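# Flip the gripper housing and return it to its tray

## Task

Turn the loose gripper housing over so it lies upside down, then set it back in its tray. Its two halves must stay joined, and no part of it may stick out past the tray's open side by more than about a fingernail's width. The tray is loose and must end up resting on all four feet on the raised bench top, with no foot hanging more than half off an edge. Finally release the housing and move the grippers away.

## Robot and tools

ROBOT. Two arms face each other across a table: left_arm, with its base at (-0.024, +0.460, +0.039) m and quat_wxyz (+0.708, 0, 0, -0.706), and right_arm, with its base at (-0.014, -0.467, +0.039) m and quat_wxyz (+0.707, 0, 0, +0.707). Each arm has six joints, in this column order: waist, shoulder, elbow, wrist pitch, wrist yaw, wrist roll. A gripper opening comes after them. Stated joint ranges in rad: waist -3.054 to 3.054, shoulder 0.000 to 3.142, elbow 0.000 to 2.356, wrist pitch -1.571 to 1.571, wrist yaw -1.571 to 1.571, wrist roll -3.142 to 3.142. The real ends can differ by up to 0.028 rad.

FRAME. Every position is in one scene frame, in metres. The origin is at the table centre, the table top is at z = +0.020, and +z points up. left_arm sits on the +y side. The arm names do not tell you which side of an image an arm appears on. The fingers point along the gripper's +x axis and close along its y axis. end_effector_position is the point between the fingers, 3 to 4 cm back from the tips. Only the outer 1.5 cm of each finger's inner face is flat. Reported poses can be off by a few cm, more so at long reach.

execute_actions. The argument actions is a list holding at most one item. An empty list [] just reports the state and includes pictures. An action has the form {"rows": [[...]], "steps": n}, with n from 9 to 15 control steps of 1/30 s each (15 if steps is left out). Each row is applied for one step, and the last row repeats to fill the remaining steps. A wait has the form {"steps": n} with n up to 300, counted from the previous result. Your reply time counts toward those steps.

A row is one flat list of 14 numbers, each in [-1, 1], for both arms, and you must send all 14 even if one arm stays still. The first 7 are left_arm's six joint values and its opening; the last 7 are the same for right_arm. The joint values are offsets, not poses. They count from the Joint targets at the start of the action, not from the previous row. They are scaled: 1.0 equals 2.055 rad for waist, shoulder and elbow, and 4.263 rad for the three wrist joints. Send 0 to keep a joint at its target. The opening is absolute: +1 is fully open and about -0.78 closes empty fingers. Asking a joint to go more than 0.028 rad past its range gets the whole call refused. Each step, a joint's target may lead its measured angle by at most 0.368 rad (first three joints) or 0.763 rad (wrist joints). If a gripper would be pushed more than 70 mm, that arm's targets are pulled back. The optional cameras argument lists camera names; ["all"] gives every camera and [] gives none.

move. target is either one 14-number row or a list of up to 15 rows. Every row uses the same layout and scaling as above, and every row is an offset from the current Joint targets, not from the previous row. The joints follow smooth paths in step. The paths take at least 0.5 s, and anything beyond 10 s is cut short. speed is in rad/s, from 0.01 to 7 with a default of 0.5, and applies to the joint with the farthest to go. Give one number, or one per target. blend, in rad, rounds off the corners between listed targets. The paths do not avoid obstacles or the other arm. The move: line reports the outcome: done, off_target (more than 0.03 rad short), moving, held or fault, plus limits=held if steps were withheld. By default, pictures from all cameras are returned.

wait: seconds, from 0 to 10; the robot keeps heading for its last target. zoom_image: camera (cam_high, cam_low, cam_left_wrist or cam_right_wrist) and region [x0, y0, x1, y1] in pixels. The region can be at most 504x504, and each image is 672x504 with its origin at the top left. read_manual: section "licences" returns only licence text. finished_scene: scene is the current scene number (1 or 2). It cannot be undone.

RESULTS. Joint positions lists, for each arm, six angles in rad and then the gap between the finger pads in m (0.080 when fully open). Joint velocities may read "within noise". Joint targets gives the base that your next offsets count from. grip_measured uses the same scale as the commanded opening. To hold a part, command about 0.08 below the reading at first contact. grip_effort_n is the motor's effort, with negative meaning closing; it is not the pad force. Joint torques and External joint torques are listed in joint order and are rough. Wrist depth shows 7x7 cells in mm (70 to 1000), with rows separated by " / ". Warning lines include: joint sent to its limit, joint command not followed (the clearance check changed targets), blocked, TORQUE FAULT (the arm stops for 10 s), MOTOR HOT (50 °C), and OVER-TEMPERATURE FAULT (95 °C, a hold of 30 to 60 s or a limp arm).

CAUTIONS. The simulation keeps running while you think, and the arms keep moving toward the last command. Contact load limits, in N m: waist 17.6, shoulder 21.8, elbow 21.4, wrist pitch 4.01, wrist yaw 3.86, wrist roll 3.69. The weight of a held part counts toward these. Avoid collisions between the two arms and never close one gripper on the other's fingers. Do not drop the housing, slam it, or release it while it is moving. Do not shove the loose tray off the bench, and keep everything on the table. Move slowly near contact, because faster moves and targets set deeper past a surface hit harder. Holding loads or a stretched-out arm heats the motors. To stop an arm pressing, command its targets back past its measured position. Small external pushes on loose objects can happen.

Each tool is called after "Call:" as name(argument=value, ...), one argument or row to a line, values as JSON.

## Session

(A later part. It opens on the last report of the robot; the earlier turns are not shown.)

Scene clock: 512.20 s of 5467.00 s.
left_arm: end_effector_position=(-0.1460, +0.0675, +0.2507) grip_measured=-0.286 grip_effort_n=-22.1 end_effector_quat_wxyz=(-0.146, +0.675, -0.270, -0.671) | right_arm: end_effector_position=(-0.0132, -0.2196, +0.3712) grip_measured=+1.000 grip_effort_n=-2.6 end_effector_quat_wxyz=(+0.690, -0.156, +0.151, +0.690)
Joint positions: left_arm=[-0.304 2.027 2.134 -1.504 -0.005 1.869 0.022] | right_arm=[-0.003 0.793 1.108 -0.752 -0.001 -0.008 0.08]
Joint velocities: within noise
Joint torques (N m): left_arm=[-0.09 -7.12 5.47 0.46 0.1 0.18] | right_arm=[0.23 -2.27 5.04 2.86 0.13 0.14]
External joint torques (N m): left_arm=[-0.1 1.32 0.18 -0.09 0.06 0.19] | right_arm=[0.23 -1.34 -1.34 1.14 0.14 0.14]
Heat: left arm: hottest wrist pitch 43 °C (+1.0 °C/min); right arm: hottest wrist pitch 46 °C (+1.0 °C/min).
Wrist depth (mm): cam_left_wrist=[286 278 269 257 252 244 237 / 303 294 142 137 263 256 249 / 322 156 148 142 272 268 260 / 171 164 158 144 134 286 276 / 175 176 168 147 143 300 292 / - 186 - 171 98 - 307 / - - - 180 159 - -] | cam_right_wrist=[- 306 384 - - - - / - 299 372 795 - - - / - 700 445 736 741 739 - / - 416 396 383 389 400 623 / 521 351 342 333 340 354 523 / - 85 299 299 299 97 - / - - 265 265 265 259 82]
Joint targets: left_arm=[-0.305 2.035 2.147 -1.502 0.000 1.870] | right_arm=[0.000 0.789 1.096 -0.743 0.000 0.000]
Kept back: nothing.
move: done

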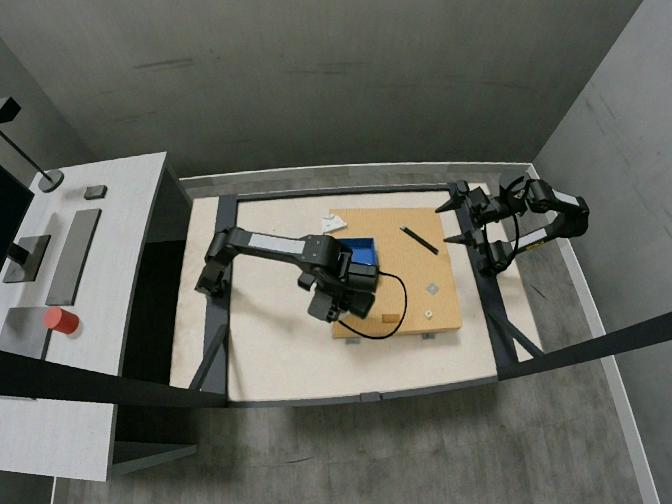

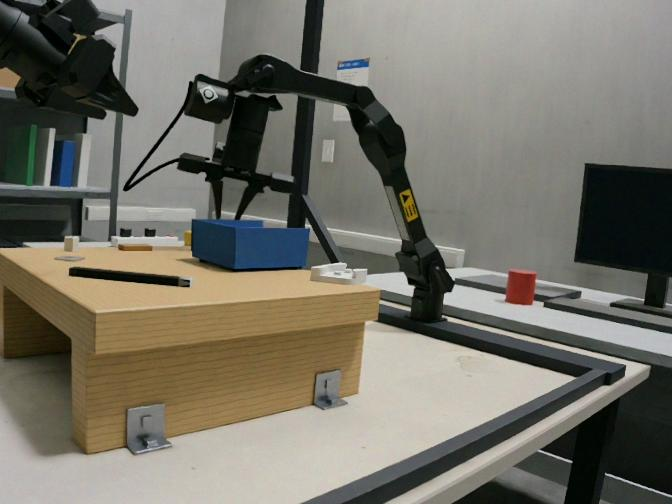

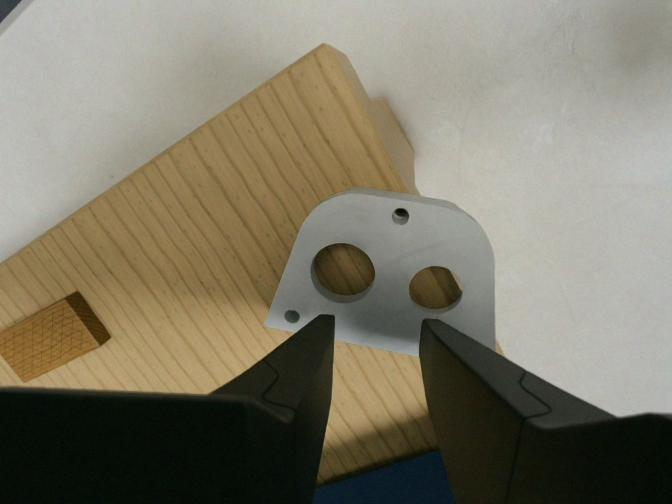

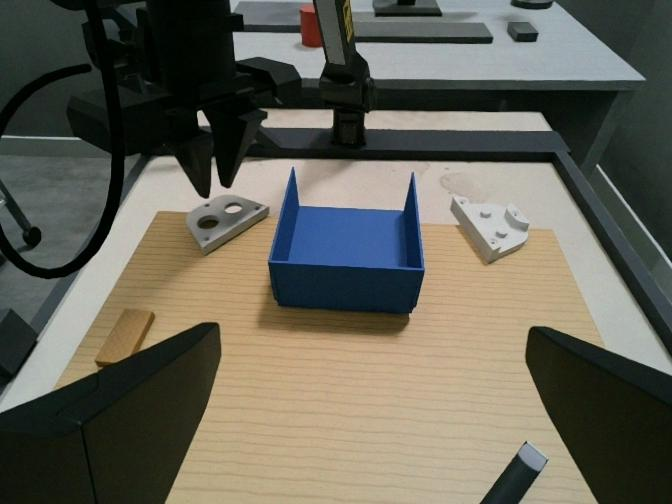

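Call:
move(
  target=[0.0005, 0.0088, -0.0311, 0.007, 0.0012, 0.0188, -0.29, 0, 0, 0, 0, 0, 0, 1],
  speed=0.3,
)

Call:
zoom_image(
  camera="cam_left_wrist",
  region=[260, 180, 520, 375],
)

Scene clock: 518.03 s of 5467.00 s.
left_arm: end_effector_position=(-0.1468, +0.0665, +0.2320) grip_measured=-0.286 grip_effort_n=-22.1 end_effector_quat_wxyz=(-0.187, +0.668, -0.283, -0.663) | right_arm: end_effector_position=(-0.0132, -0.2196, +0.3712) grip_measured=+1.000 grip_effort_n=-2.6 end_effector_quat_wxyz=(+0.690, -0.156, +0.151, +0.690)
Joint positions: left_arm=[-0.304 2.046 2.091 -1.479 -0.002 1.949 0.022] | right_arm=[-0.003 0.793 1.108 -0.752 -0.001 -0.008 0.08]
Joint velocities: within noise
Joint torques (N m): left_arm=[-0.01 -7.38 3.46 0.77 0.16 0.17] | right_arm=[0.23 -2.26 5.04 2.86 0.14 0.14]
External joint torques (N m): left_arm=[0 1.37 -1.96 0.28 0.11 0.18] | right_arm=[0.23 -1.38 -1.29 1.16 0.14 0.14]
Heat: left arm: hottest wrist pitch 42 °C (+0.0 °C/min); right arm: hottest wrist pitch 46 °C (+1.0 °C/min).
Wrist depth (mm): cam_left_wrist=[260 255 245 242 236 231 225 / 275 268 120 124 248 242 236 / 288 131 127 125 260 254 249 / 142 138 134 117 115 269 263 / 152 149 143 128 124 282 278 / - 156 - 148 98 - 292 / - - - 158 154 - -] | cam_right_wrist=[233 262 - - - - - / - 327 376 792 - - - / - 333 427 743 749 733 - / - 401 397 383 390 400 624 / 502 352 340 332 340 353 519 / - 85 298 298 298 97 - / - - 265 266 265 259 82]
Joint targets: left_arm=[-0.304 2.053 2.083 -1.472 0.006 1.950] | right_arm=[0.000 0.789 1.096 -0.743 0.000 0.000]
Kept back: nothing.
move: done

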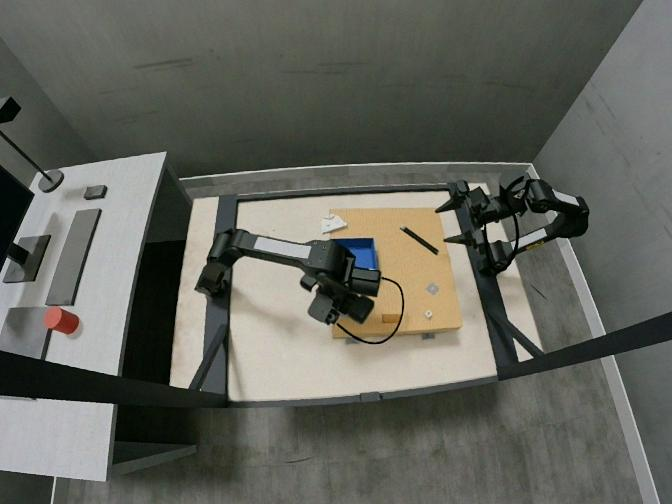

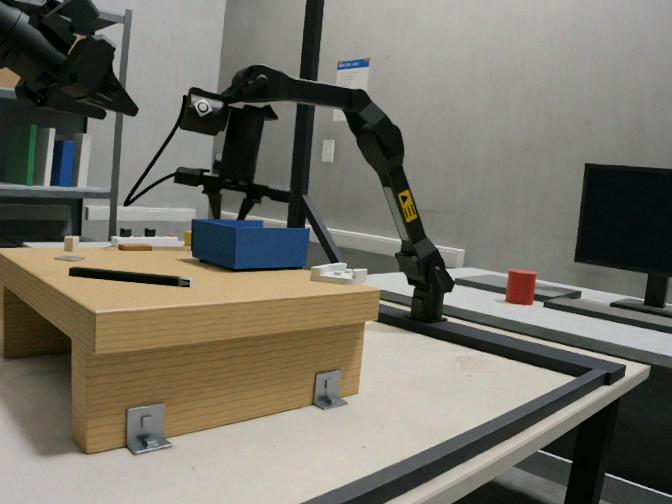

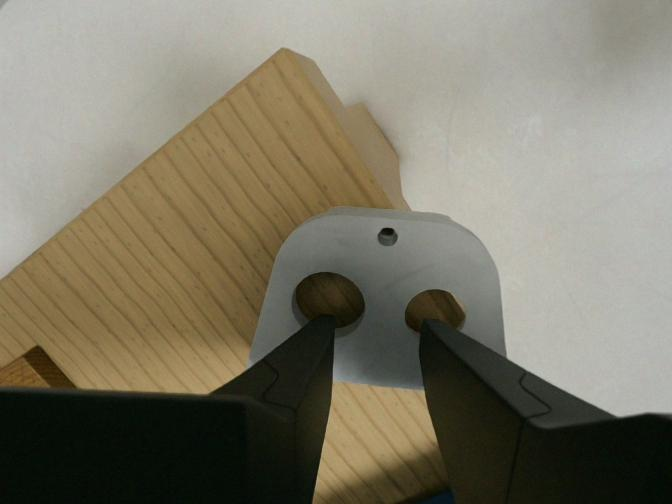

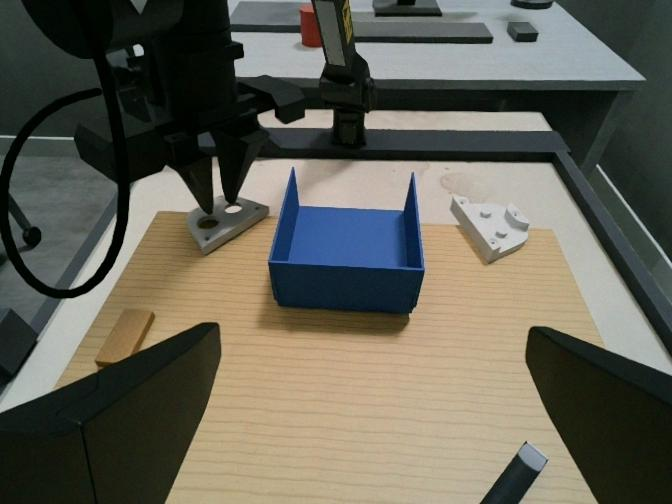

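Scaled by 1.938 from the camera's 672x504 image, which has a finer 960x720 frame.

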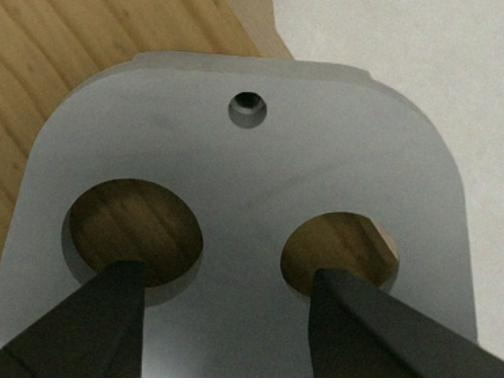

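Call:
move(
  target=[0.001, 0.0292, 0.0195, -0.0087, 0, 0.0016, -0.29, 0, 0, 0, 0, 0, 0, 1],
  speed=0.1,
  cameras=["cam_left_wrist", "cam_right_wrist", "cam_low"],
)

Call:
zoom_image(
  camera="cam_left_wrist",
  region=[260, 230, 520, 425],
)

Call:
zoom_image(
  camera="cam_right_wrist",
  region=[140, 120, 300, 260],
)

Scene clock: 521.83 s of 5467.00 s.
left_arm: end_effector_position=(-0.1471, +0.0657, +0.2143) grip_measured=-0.286 grip_effort_n=-22.1 end_effector_quat_wxyz=(-0.213, +0.667, -0.262, -0.664) | right_arm: end_effector_position=(-0.0132, -0.2196, +0.3712) grip_measured=+1.000 grip_effort_n=-3.0 end_effector_quat_wxyz=(+0.690, -0.156, +0.151, +0.690)
Joint positions: left_arm=[-0.304 2.103 2.11 -1.51 -0.002 1.955 0.022] | right_arm=[-0.003 0.793 1.108 -0.752 -0.001 -0.008 0.08]
Joint velocities: within noise
Joint torques (N m): left_arm=[0.15 -7.41 5.41 0.3 0.16 0.18] | right_arm=[0.22 -2.27 5.04 2.86 0.13 0.15]
External joint torques (N m): left_arm=[0.15 1.65 0.05 -0.09 0.11 0.19] | right_arm=[0.22 -1.37 -1.37 1.12 0.14 0.14]
Heat: left arm: hottest wrist pitch 41 °C (-2.0 °C/min); right arm: hottest wrist pitch 46 °C (+1.0 °C/min).
Wrist depth (mm): cam_left_wrist=[232 230 225 225 223 221 219 / 244 238 101 231 234 232 227 / 252 108 107 106 247 241 240 / 115 114 112 100 99 256 252 / 122 120 117 102 - 269 266 / - 126 - 111 98 - 282 / - - - 134 131 - -] | cam_right_wrist=[219 240 - - - - - / - 322 357 776 - - - / - 320 395 732 744 744 - / - 401 398 383 389 405 625 / 504 342 341 335 340 354 520 / - 85 298 299 298 97 - / - - 265 265 265 259 82]
Joint targets: left_arm=[-0.302 2.113 2.124 -1.509 0.006 1.957] | right_arm=[0.000 0.789 1.096 -0.743 0.000 0.000]
Kept back: nothing.
move: done
Images, in order (width x height): cam_low 672x504, cam_left_wrist 672x504, cam_right_wrist 672x504.

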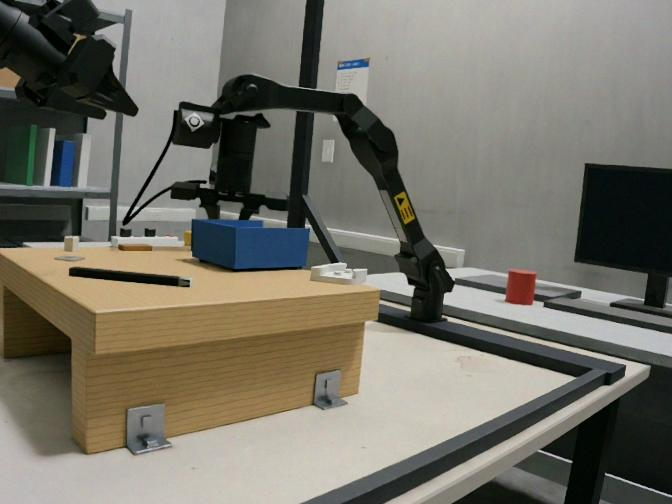

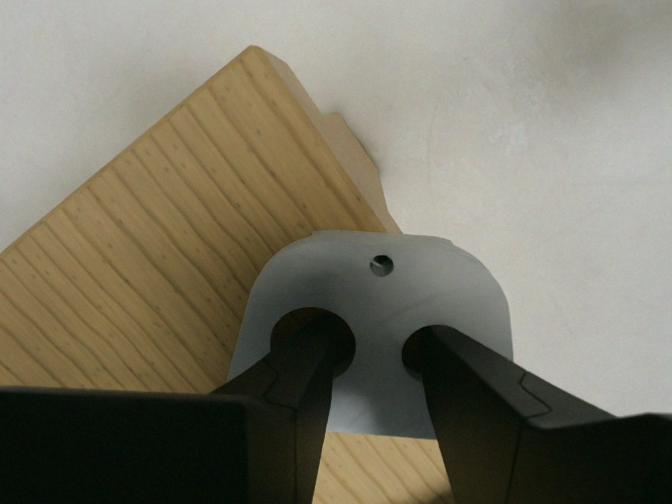

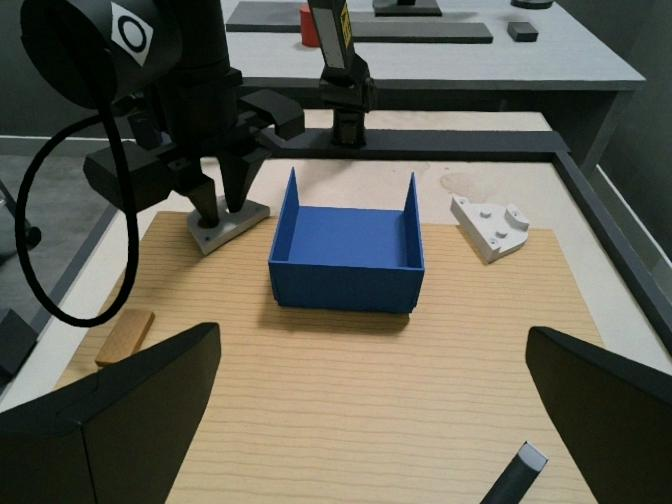

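Scaled by 1.938 from the camera's 672x504 image, which has a finer 960x720 frame.

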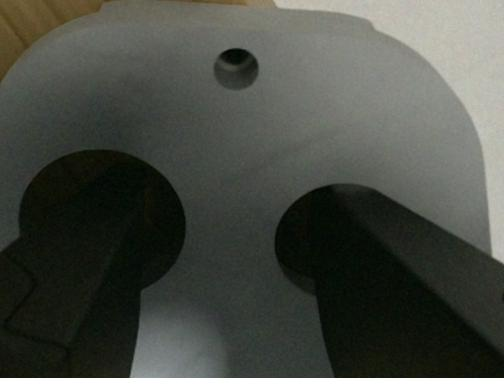

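Scaled by 3.150 from the camera's 672x504 image, which has a finer 960x720 frame.

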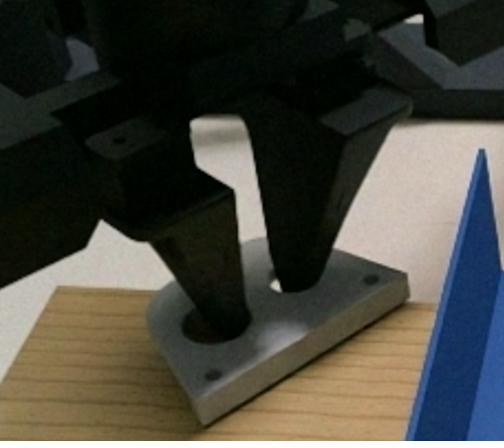

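Call:
move(
  target=[0, 0.0051, 0, 0, 0, 0, -0.29, 0, 0, 0, 0, 0, 0, 1],
  speed=0.05,
  cameras=["cam_left_wrist", "cam_right_wrist", "cam_low"],
)

Call:
zoom_image(
  camera="cam_left_wrist",
  region=[260, 230, 520, 425],
)

Call:
zoom_image(
  camera="cam_right_wrist",
  region=[140, 120, 300, 260],
)

Scene clock: 523.93 s of 5467.00 s.
left_arm: end_effector_position=(-0.1474, +0.0653, +0.2120) grip_measured=-0.286 grip_effort_n=-22.1 end_effector_quat_wxyz=(-0.216, +0.667, -0.260, -0.665) | right_arm: end_effector_position=(-0.0132, -0.2196, +0.3712) grip_measured=+1.000 grip_effort_n=-2.6 end_effector_quat_wxyz=(+0.690, -0.156, +0.151, +0.690)
Joint positions: left_arm=[-0.304 2.11 2.112 -1.511 0 1.955 0.022] | right_arm=[-0.003 0.793 1.108 -0.752 -0.001 -0.008 0.08]
Joint velocities: within noise
Joint torques (N m): left_arm=[0.16 -7.05 5.19 0.33 0.14 0.18] | right_arm=[0.23 -2.26 5.05 2.86 0.14 0.14]
External joint torques (N m): left_arm=[0.16 2.08 -0.16 -0.04 0.09 0.18] | right_arm=[0.22 -1.36 -1.36 1.12 0.14 0.14]
Heat: left arm: hottest wrist pitch 41 °C (-2.0 °C/min); right arm: hottest wrist pitch 46 °C (+1.0 °C/min).
Wrist depth (mm): cam_left_wrist=[230 229 223 225 221 220 217 / 242 235 99 230 232 230 226 / 252 106 104 105 245 240 240 / 113 112 110 98 97 254 252 / 120 118 115 101 99 264 267 / - 124 - 110 98 - 280 / - - - 132 130 - -] | cam_right_wrist=[218 240 - - - - - / - 320 358 771 - - - / - 319 402 738 737 739 - / - 404 397 385 389 400 634 / 488 342 340 332 340 354 522 / - 85 298 297 300 98 - / - - 265 265 265 260 82]
Joint targets: left_arm=[-0.302 2.124 2.124 -1.509 0.006 1.957] | right_arm=[0.000 0.789 1.096 -0.743 0.000 0.000]
Kept back: nothing.
move: done
Images, in order (width x height): cam_low 672x504, cam_left_wrist 672x504, cam_right_wrist 672x504.

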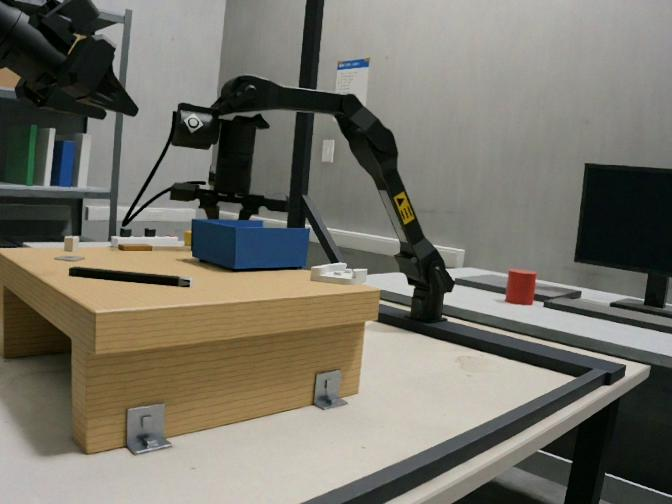

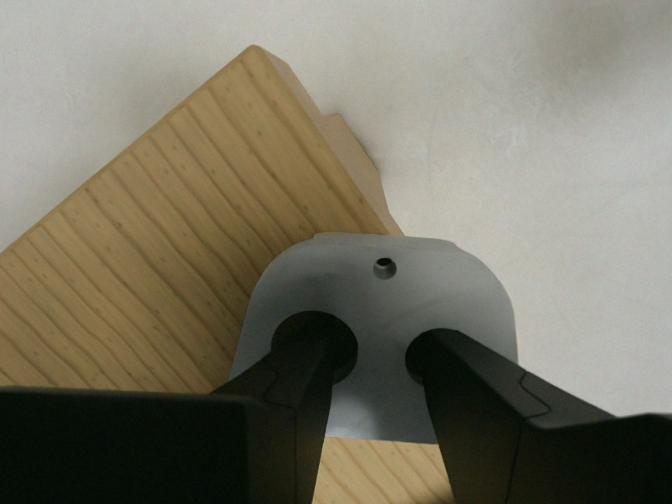

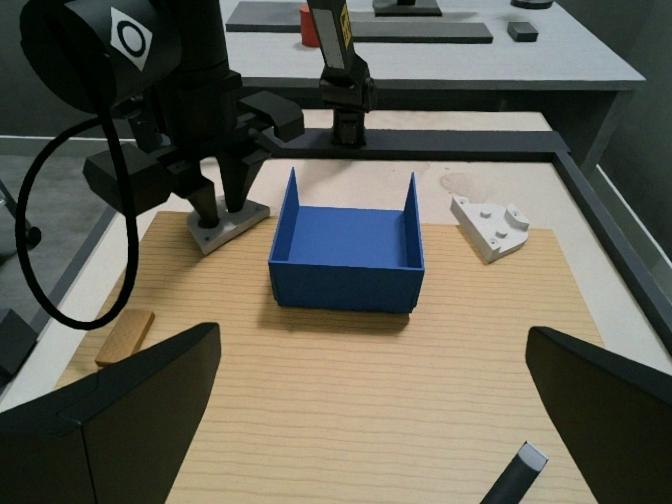

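Scaled by 1.938 from the camera's 672x504 image, which has a finer 960x720 frame.

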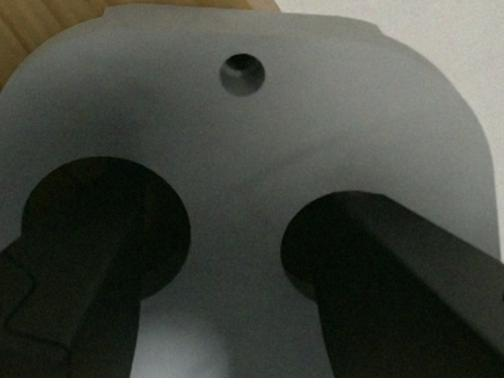

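Scaled by 3.150 from the camera's 672x504 image, which has a finer 960x720 frame.

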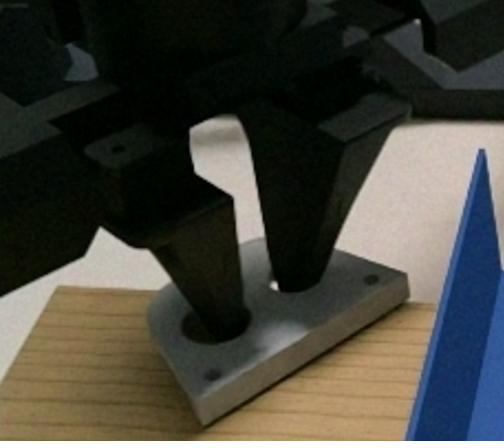

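Call:
move(
  target=[
    [0, -0.0092, 0, 0, 0, 0, -0.29, 0, 0, 0, 0, 0, 0, 1],
    [0.0017, -0.0092, 0, 0, 0, 0.0122, -0.29, 0, 0, 0, 0, 0, 0, 1],
  ],
  speed=0.1,
  cameras=["cam_left_wrist"],
)

Call:
zoom_image(
  camera="cam_left_wrist",
  region=[260, 230, 520, 425],
)

Scene clock: 528.20 s of 5467.00 s.
left_arm: end_effector_position=(-0.1471, +0.0652, +0.2120) grip_measured=-0.286 grip_effort_n=-22.1 end_effector_quat_wxyz=(-0.231, +0.662, -0.275, -0.658) | right_arm: end_effector_position=(-0.0132, -0.2196, +0.3712) grip_measured=+1.000 grip_effort_n=-2.6 end_effector_quat_wxyz=(+0.690, -0.156, +0.151, +0.690)
Joint positions: left_arm=[-0.303 2.11 2.112 -1.511 0 2.001 0.022] | right_arm=[-0.003 0.793 1.108 -0.752 -0.001 -0.008 0.08]
Joint velocities: within noise
Joint torques (N m): left_arm=[0.36 -9.08 5.2 0.34 0.11 0.19] | right_arm=[0.23 -2.26 5.05 2.86 0.14 0.14]
External joint torques (N m): left_arm=[0.37 -0.09 -0.08 -0.02 0.06 0.2] | right_arm=[0.24 -1.42 -1.29 1.15 0.13 0.14]
Heat: left arm: hottest wrist pitch 40 °C (-2.0 °C/min); right arm: hottest wrist pitch 46 °C (+1.0 °C/min).
Wrist depth (mm): cam_left_wrist=[231 228 224 224 221 219 215 / 244 237 100 232 233 230 227 / 253 106 105 105 245 242 239 / 113 112 110 98 97 254 250 / 120 118 114 101 99 265 268 / - 123 - 110 98 - 279 / - - - 132 129 - -] | cam_right_wrist=[217 240 - - - - - / - 319 358 779 - - - / - 321 401 739 732 730 - / - 398 399 382 388 401 626 / 504 342 342 332 339 353 520 / - 85 300 297 299 97 - / - - 265 265 266 260 82]
Joint targets: left_arm=[-0.299 2.105 2.124 -1.509 0.006 2.009] | right_arm=[0.000 0.789 1.096 -0.743 0.000 0.000]
Kept back: nothing.
move: done
Images, in order (width x height): cam_left_wrist 672x504.

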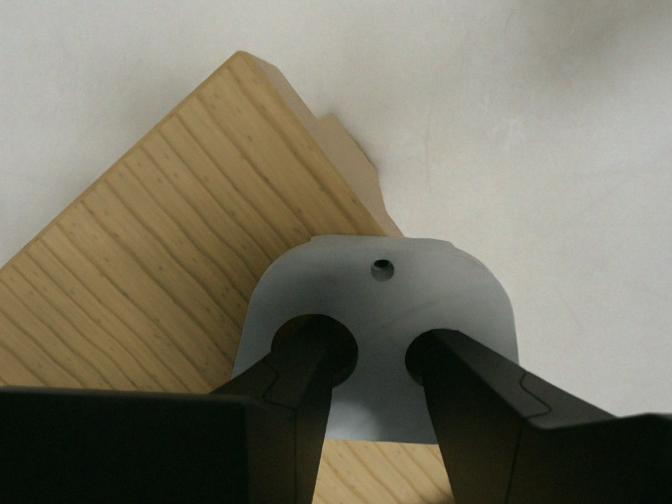

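Scaled by 1.938 from the camera's 672x504 image, which has a finer 960x720 frame.

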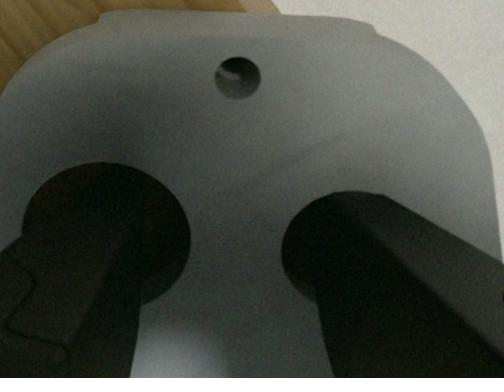

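Call:
move(
  target=[0, -0.0127, 0, 0, 0, 0, -0.29, 0, 0, 0, 0, 0, 0, 1],
  speed=0.1,
  cameras=["cam_left_wrist"],
)

Call:
zoom_image(
  camera="cam_left_wrist",
  region=[260, 230, 520, 425],
)

Scene clock: 529.83 s of 5467.00 s.
left_arm: end_effector_position=(-0.1462, +0.0660, +0.2176) grip_measured=-0.286 grip_effort_n=-21.6 end_effector_quat_wxyz=(-0.227, +0.661, -0.281, -0.657) | right_arm: end_effector_position=(-0.0132, -0.2196, +0.3712) grip_measured=+1.000 grip_effort_n=-2.6 end_effector_quat_wxyz=(+0.690, -0.156, +0.151, +0.690)
Joint positions: left_arm=[-0.302 2.096 2.112 -1.511 0 2.007 0.022] | right_arm=[-0.003 0.793 1.108 -0.752 -0.001 -0.008 0.08]
Joint velocities: within noise
Joint torques (N m): left_arm=[0.24 -10.3 5.24 0.36 0.11 0.18] | right_arm=[0.22 -2.26 5.04 2.86 0.13 0.15]
External joint torques (N m): left_arm=[0.24 -1.36 -0.07 -0.03 0.06 0.18] | right_arm=[0.22 -1.39 -1.32 1.14 0.14 0.14]
Heat: left arm: hottest wrist pitch 40 °C (-2.0 °C/min); right arm: hottest wrist pitch 46 °C (+1.0 °C/min).
Wrist depth (mm): cam_left_wrist=[237 234 230 229 225 222 220 / 251 241 105 235 237 234 229 / 261 112 110 111 249 245 242 / 119 118 116 111 102 258 255 / 126 125 121 109 - 270 269 / - 131 - 114 112 - 285 / - - - 138 134 - -] | cam_right_wrist=[223 239 - - - - - / - 334 369 773 - - - / - 317 403 740 736 731 - / - 400 398 382 388 403 626 / 504 343 343 333 339 354 523 / - 85 298 299 299 97 - / - - 264 264 265 259 82]
Joint targets: left_arm=[-0.299 2.079 2.124 -1.509 0.006 2.009] | right_arm=[0.000 0.789 1.096 -0.743 0.000 0.000]
Kept back: nothing.
move: done
Images, in order (width x height): cam_left_wrist 672x504.

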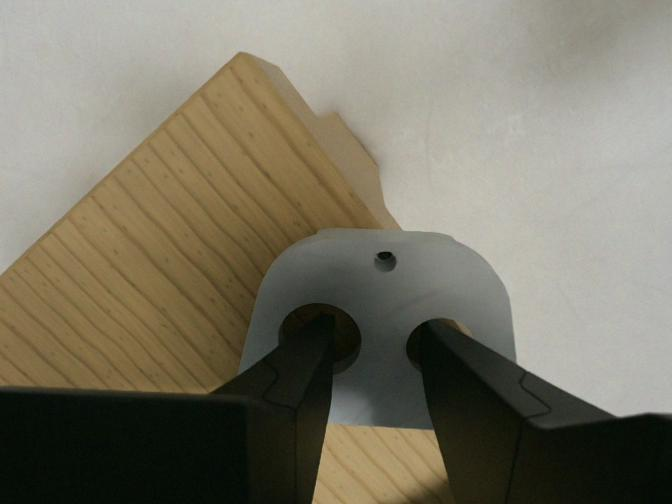

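Scaled by 1.938 from the camera's 672x504 image, which has a finer 960x720 frame.

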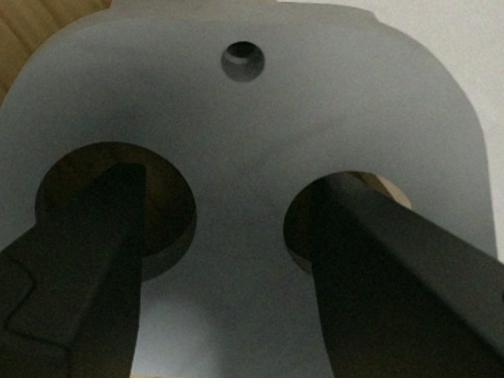

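Call:
move(
  target=[
    [0, -0.0034, 0, 0, 0, 0, -0.29, 0, 0, 0, 0, 0, 0, 1],
    [0.0022, -0.0034, 0, 0, 0, 0.007, -0.29, 0, 0, 0, 0, 0, 0, 1],
  ],
  speed=0.1,
  cameras=["cam_left_wrist"],
)

Call:
zoom_image(
  camera="cam_left_wrist",
  region=[260, 230, 520, 425],
)

Scene clock: 533.60 s of 5467.00 s.
left_arm: end_effector_position=(-0.1443, +0.0659, +0.2203) grip_measured=-0.286 grip_effort_n=-21.6 end_effector_quat_wxyz=(-0.233, +0.658, -0.292, -0.653) | right_arm: end_effector_position=(-0.0132, -0.2196, +0.3712) grip_measured=+1.000 grip_effort_n=-2.6 end_effector_quat_wxyz=(+0.690, -0.156, +0.151, +0.690)
Joint positions: left_arm=[-0.297 2.089 2.112 -1.511 0 2.038 0.022] | right_arm=[-0.003 0.793 1.108 -0.752 -0.001 -0.008 0.08]
Joint velocities: within noise
Joint torques (N m): left_arm=[0.23 -10.29 5.21 0.37 0.11 0.19] | right_arm=[0.23 -2.27 5.04 2.86 0.14 0.15]
External joint torques (N m): left_arm=[0.21 -1.32 -0.13 -0.03 0.07 0.19] | right_arm=[0.23 -1.31 -1.4 1.12 0.14 0.14]
Heat: left arm: hottest wrist pitch 40 °C (-2.0 °C/min); right arm: hottest wrist pitch 46 °C (+0.0 °C/min).
Wrist depth (mm): cam_left_wrist=[241 238 231 231 227 225 220 / 253 246 107 239 240 238 230 / 265 115 113 114 253 248 244 / 123 121 119 108 104 261 257 / 131 129 125 113 111 275 272 / - 135 - 116 113 - 288 / - - - 142 137 - -] | cam_right_wrist=[224 233 - - - - - / - 334 376 770 - - - / - 313 407 741 734 741 - / - 401 397 383 388 401 623 / 501 351 343 333 340 353 522 / - 85 298 298 298 98 - / - - 265 264 265 260 82]
Joint targets: left_arm=[-0.295 2.071 2.124 -1.509 0.006 2.038] | right_arm=[0.000 0.789 1.096 -0.743 0.000 0.000]
Kept back: nothing.
move: done
Images, in order (width x height): cam_left_wrist 672x504.

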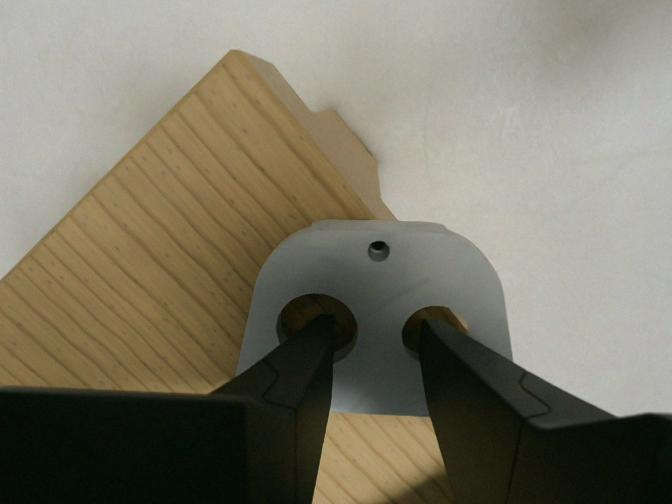

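Scaled by 1.938 from the camera's 672x504 image, which has a finer 960x720 frame.

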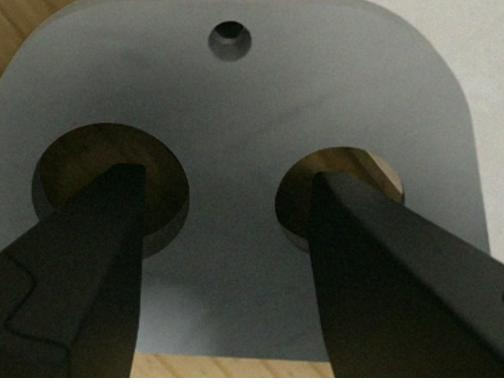

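Call:
move(
  target=[
    [0.0007, 0, 0, 0, 0, 0.0047, -0.29, 0, 0, 0, 0, 0, 0, 1],
    [0.0007, 0, -0.0204, 0.0043, 0, 0.0047, -0.29, 0, 0, 0, 0, 0, 0, 1],
  ],
  speed=0.1,
  cameras=["cam_left_wrist"],
)

Call:
zoom_image(
  camera="cam_left_wrist",
  region=[260, 230, 520, 425],
)

Scene clock: 537.13 s of 5467.00 s.
left_arm: end_effector_position=(-0.1437, +0.0663, +0.2149) grip_measured=-0.286 grip_effort_n=-21.6 end_effector_quat_wxyz=(-0.242, +0.656, -0.295, -0.651) | right_arm: end_effector_position=(-0.0132, -0.2196, +0.3712) grip_measured=+1.000 grip_effort_n=-2.6 end_effector_quat_wxyz=(+0.690, -0.156, +0.151, +0.690)
Joint positions: left_arm=[-0.296 2.088 2.09 -1.497 0 2.058 0.022] | right_arm=[-0.003 0.793 1.108 -0.752 -0.001 -0.008 0.08]
Joint velocities: within noise
Joint torques (N m): left_arm=[0.27 -10.2 3.35 0.64 0.1 0.18] | right_arm=[0.23 -2.26 5.04 2.86 0.14 0.15]
External joint torques (N m): left_arm=[0.27 -1.22 -2.02 0.26 0.06 0.18] | right_arm=[0.24 -1.38 -1.36 1.12 0.14 0.14]
Heat: left arm: hottest shoulder 39 °C (+4.1 °C/min); right arm: hottest wrist pitch 46 °C (+0.0 °C/min).
Wrist depth (mm): cam_left_wrist=[233 230 227 226 224 219 218 / 245 105 103 234 235 232 228 / 254 109 108 114 246 241 239 / 116 115 113 103 99 257 253 / 124 122 117 103 - 269 268 / - 128 - 112 110 - 283 / - - - 136 131 - -] | cam_right_wrist=[224 235 - - - - - / - 328 351 754 - - - / - 322 399 732 745 743 - / - 415 396 382 388 402 626 / 505 342 343 333 340 355 518 / - 85 298 299 299 98 - / - - 265 265 265 259 82]
Joint targets: left_arm=[-0.293 2.071 2.082 -1.491 0.006 2.058] | right_arm=[0.000 0.789 1.096 -0.743 0.000 0.000]
Kept back: nothing.
move: done
Images, in order (width x height): cam_left_wrist 672x504.

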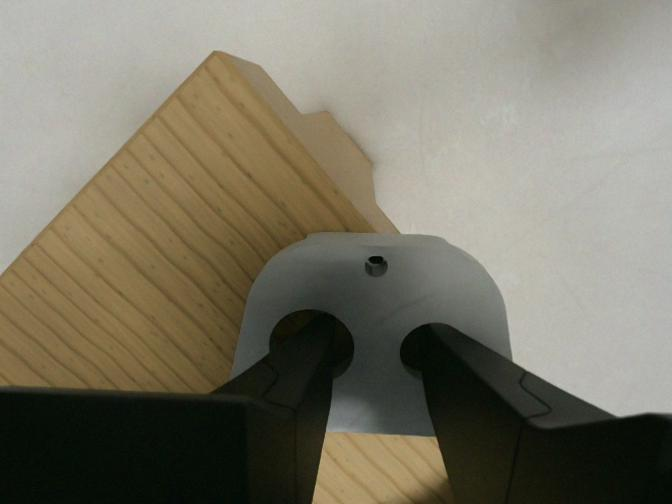

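Scaled by 1.938 from the camera's 672x504 image, which has a finer 960x720 frame.

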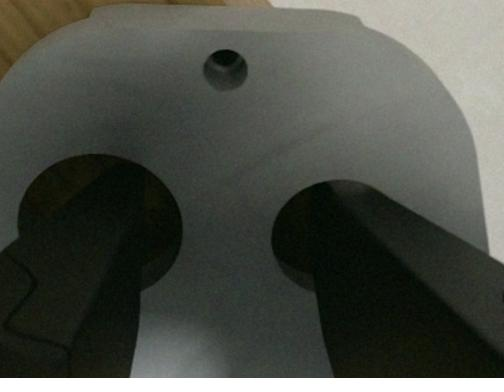

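Call:
move(
  target=[0.0016, 0, 0, 0, 0, 0.007, -0.29, 0, 0, 0, 0, 0, 0, 1],
  speed=0.1,
  cameras=["cam_left_wrist"],
)

Call:
zoom_image(
  camera="cam_left_wrist",
  region=[260, 230, 520, 425],
)

Scene clock: 542.47 s of 5467.00 s.
left_arm: end_effector_position=(-0.1423, +0.0659, +0.2148) grip_measured=-0.286 grip_effort_n=-21.6 end_effector_quat_wxyz=(-0.251, +0.653, -0.304, -0.647) | right_arm: end_effector_position=(-0.0132, -0.2196, +0.3712) grip_measured=+1.000 grip_effort_n=-2.6 end_effector_quat_wxyz=(+0.690, -0.156, +0.151, +0.690)
Joint positions: left_arm=[-0.293 2.088 2.09 -1.497 0 2.087 0.022] | right_arm=[-0.003 0.793 1.108 -0.752 -0.001 -0.008 0.08]
Joint velocities: within noise
Joint torques (N m): left_arm=[0.27 -10.21 3.36 0.64 0.11 0.2] | right_arm=[0.23 -2.26 5.04 2.86 0.14 0.14]
External joint torques (N m): left_arm=[0.39 -1.12 -2.05 0.26 0.05 0.2] | right_arm=[0.24 -1.41 -1.32 1.13 0.14 0.14]
Heat: left arm: hottest shoulder 40 °C (+5.0 °C/min); right arm: hottest wrist pitch 46 °C (+0.0 °C/min).
Wrist depth (mm): cam_left_wrist=[234 232 227 225 223 221 218 / 245 104 103 233 235 231 228 / 256 109 107 130 247 243 241 / 116 115 113 101 99 256 253 / 123 121 117 103 - 272 268 / - 127 - 112 110 - 283 / - - - 136 131 - -] | cam_right_wrist=[228 232 - - - - - / - 330 341 750 - - - / - 321 399 739 736 744 - / - 400 398 382 387 401 628 / 523 343 341 332 341 353 519 / - 85 298 298 298 98 - / - - 264 265 266 260 82]
Joint targets: left_arm=[-0.290 2.071 2.082 -1.491 0.006 2.088] | right_arm=[0.000 0.789 1.096 -0.743 0.000 0.000]
Kept back: nothing.
move: done
Images, in order (width x height): cam_left_wrist 672x504.

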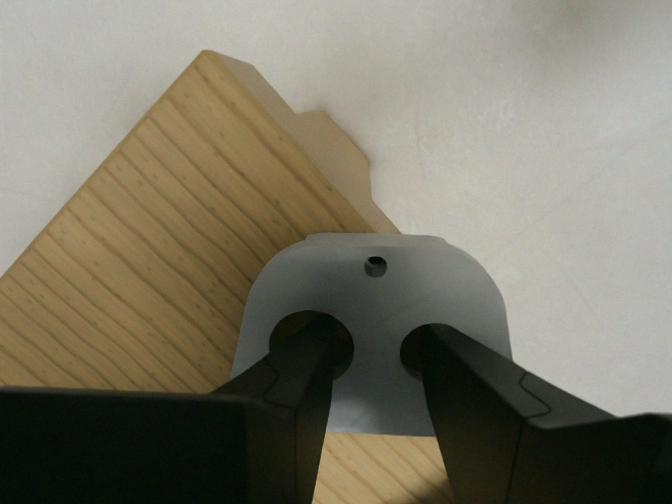

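Scaled by 1.938 from the camera's 672x504 image, which has a finer 960x720 frame.

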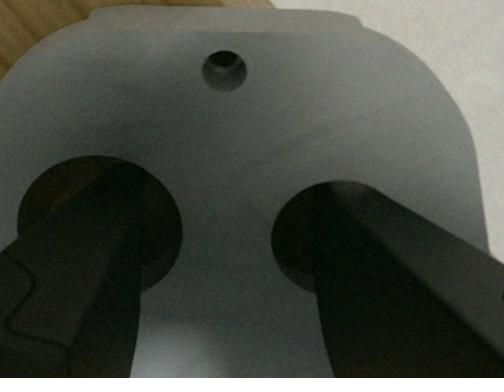

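Call:
execute_actions(
  actions=[],
  cameras=["cam_right_wrist", "cam_low", "cam_high"],
)

Call:
zoom_image(
  camera="cam_right_wrist",
  region=[170, 150, 280, 260],
)

Scene clock: 544.00 s of 5467.00 s.
left_arm: end_effector_position=(-0.1423, +0.0659, +0.2148) grip_measured=-0.286 grip_effort_n=-21.6 end_effector_quat_wxyz=(-0.251, +0.653, -0.304, -0.647) | right_arm: end_effector_position=(-0.0132, -0.2196, +0.3712) grip_measured=+1.000 grip_effort_n=-2.6 end_effector_quat_wxyz=(+0.690, -0.156, +0.151, +0.690)
Joint positions: left_arm=[-0.293 2.088 2.09 -1.497 0 2.087 0.022] | right_arm=[-0.003 0.793 1.108 -0.752 -0.001 -0.008 0.08]
Joint velocities: within noise
Joint torques (N m): left_arm=[0.27 -10.22 3.37 0.64 0.11 0.18] | right_arm=[0.23 -2.26 5.03 2.86 0.14 0.14]
External joint torques (N m): left_arm=[0.25 -1.27 -1.96 0.26 0.07 0.18] | right_arm=[0.24 -1.33 -1.35 1.14 0.13 0.14]
Heat: left arm: hottest shoulder 40 °C (+5.0 °C/min); right arm: hottest wrist pitch 46 °C (+0.0 °C/min).
Wrist depth (mm): cam_left_wrist=[233 231 226 227 223 220 217 / 246 104 103 234 234 232 229 / 255 108 107 131 246 242 241 / 116 115 113 102 99 256 252 / 123 121 117 103 - 272 267 / - 127 - 112 110 - 284 / - - - 136 131 - -] | cam_right_wrist=[227 232 - - - - - / - 328 343 747 - - - / - 321 399 738 748 747 - / - 402 398 381 387 403 631 / 518 340 341 333 340 352 520 / - 85 299 299 298 98 - / - - 265 264 264 258 82]
Joint targets: left_arm=[-0.290 2.071 2.082 -1.491 0.006 2.088] | right_arm=[0.000 0.789 1.096 -0.743 0.000 0.000]
Steps of this call (1-46: nothing new was sent). Readings (joint positions of left_arm | right_arm):
1: [-0.293 2.088 2.090 -1.497 0.000 2.087] | [-0.003 0.793 1.108 -0.752 -0.001 -0.008]
2: [-0.293 2.088 2.090 -1.497 0.000 2.087] | [-0.003 0.793 1.108 -0.752 -0.001 -0.008]
4: [-0.293 2.088 2.090 -1.497 0.000 2.087] | [-0.003 0.793 1.108 -0.752 -0.001 -0.008]
8: [-0.293 2.088 2.090 -1.497 0.000 2.087] | [-0.003 0.793 1.108 -0.752 -0.001 -0.008]
46: the state above
Images, in order (width x height): cam_high 672x504, cam_low 672x504, cam_right_wrist 672x504.

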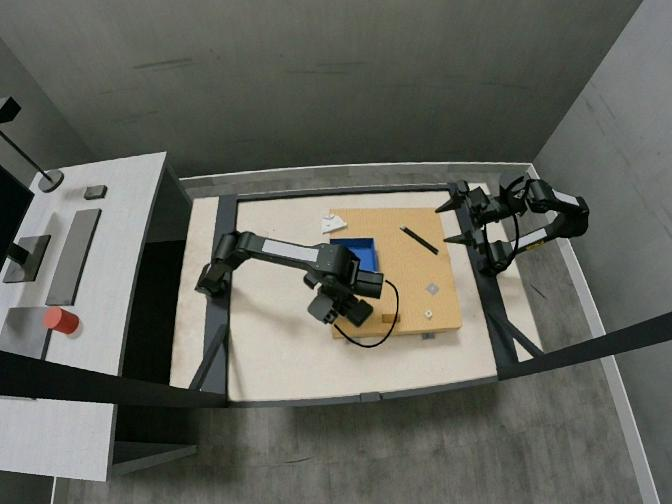

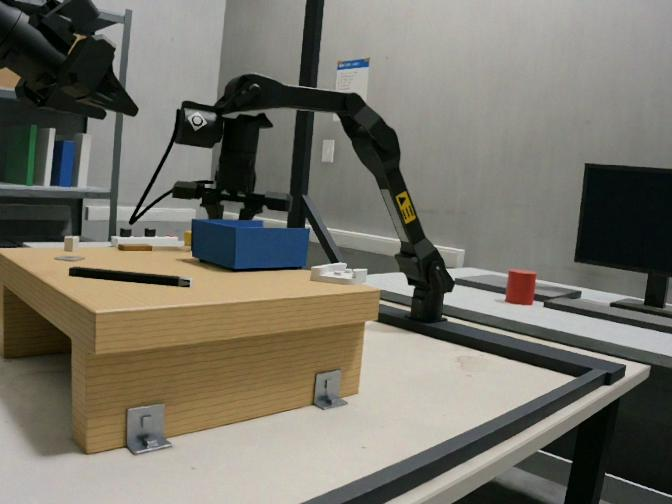

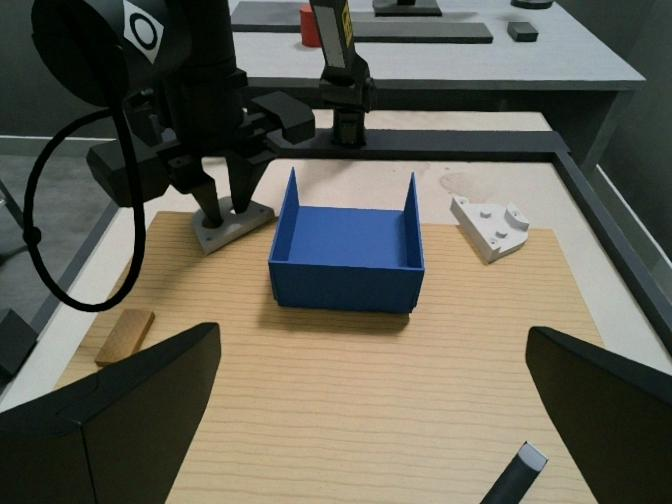

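Scaled by 4.582 from the camera's 672x504 image, which has a finer 960x720 frame.

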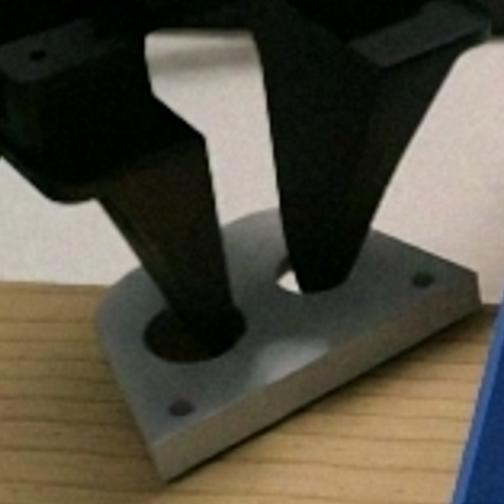

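Call:
move(
  target=[-0.0047, 0, 0, 0, 0, 0, -0.29, 0, 0, 0, 0, 0, 0, 1],
  speed=0.1,
  cameras=["cam_left_wrist", "cam_right_wrist"],
)

Call:
zoom_image(
  camera="cam_left_wrist",
  region=[260, 230, 520, 425],
)

Call:
zoom_image(
  camera="cam_right_wrist",
  region=[170, 150, 280, 260],
)

Scene clock: 546.00 s of 5467.00 s.
left_arm: end_effector_position=(-0.1440, +0.0664, +0.2148) grip_measured=-0.286 grip_effort_n=-21.6 end_effector_quat_wxyz=(-0.252, +0.652, -0.305, -0.646) | right_arm: end_effector_position=(-0.0132, -0.2196, +0.3712) grip_measured=+1.000 grip_effort_n=-2.6 end_effector_quat_wxyz=(+0.690, -0.156, +0.151, +0.690)
Joint positions: left_arm=[-0.297 2.088 2.09 -1.497 0 2.087 0.022] | right_arm=[-0.003 0.793 1.108 -0.752 -0.001 -0.008 0.08]
Joint velocities: within noise
Joint torques (N m): left_arm=[-0.19 -10.21 3.37 0.64 0.11 0.19] | right_arm=[0.23 -2.26 5.04 2.86 0.14 0.14]
External joint torques (N m): left_arm=[-0.23 -1.23 -1.98 0.27 0.06 0.19] | right_arm=[0.22 -1.36 -1.33 1.13 0.14 0.14]
Heat: left arm: hottest shoulder 41 °C (+6.0 °C/min); right arm: hottest wrist pitch 46 °C (+0.0 °C/min).
Wrist depth (mm): cam_left_wrist=[233 231 227 225 224 220 218 / 245 105 103 233 236 232 228 / 256 109 107 130 246 243 239 / 116 115 113 101 99 256 253 / 123 121 117 103 - 271 267 / - 128 - 112 110 - 284 / - - - 136 131 - -] | cam_right_wrist=[227 232 - - - - - / - 328 342 747 - - - / - 320 401 743 736 738 - / - 399 398 381 388 403 625 / 520 343 341 333 341 353 519 / - 85 298 297 298 98 - / - - 264 264 265 259 82]
Joint targets: left_arm=[-0.299 2.071 2.082 -1.491 0.006 2.088] | right_arm=[0.000 0.789 1.096 -0.743 0.000 0.000]
Kept back: nothing.
move: done
Images, in order (width x height): cam_left_wrist 672x504, cam_right_wrist 672x504.

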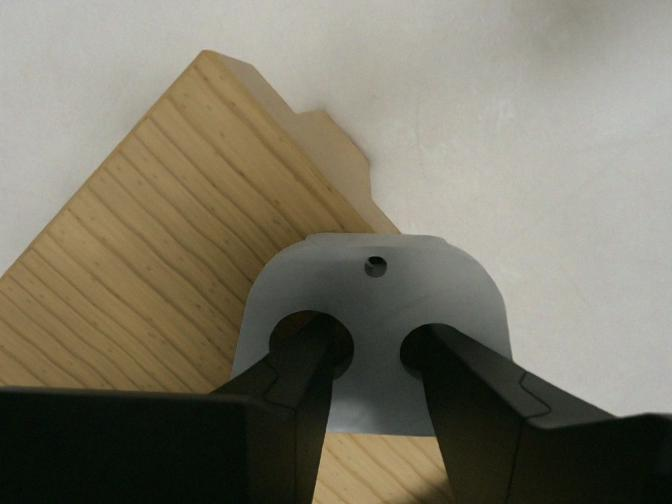

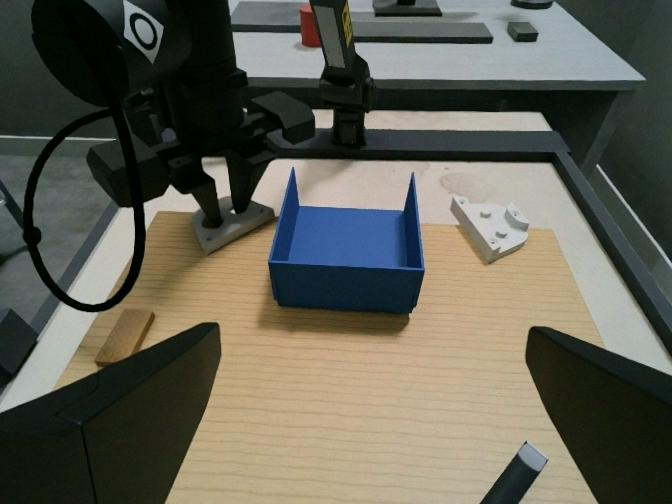

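Scaled by 1.938 from the camera's 672x504 image, which has a finer 960x720 frame.

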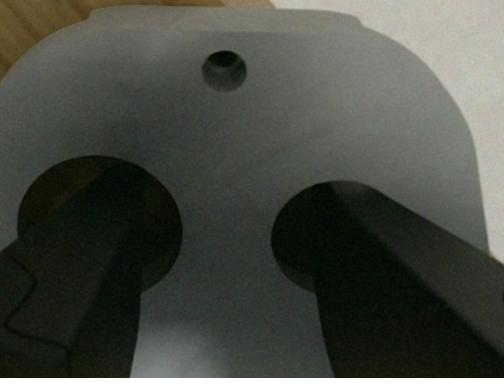

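Scaled by 4.582 from the camera's 672x504 image, which has a finer 960x720 frame.

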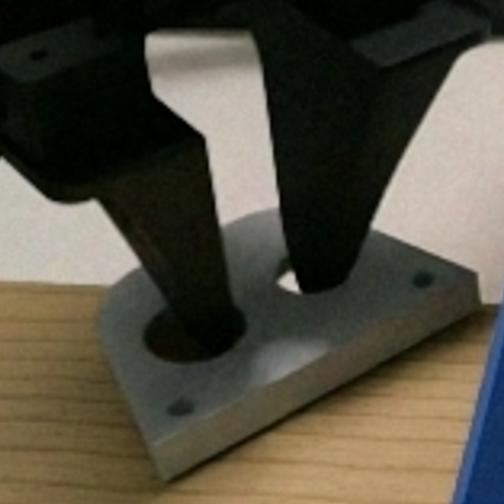

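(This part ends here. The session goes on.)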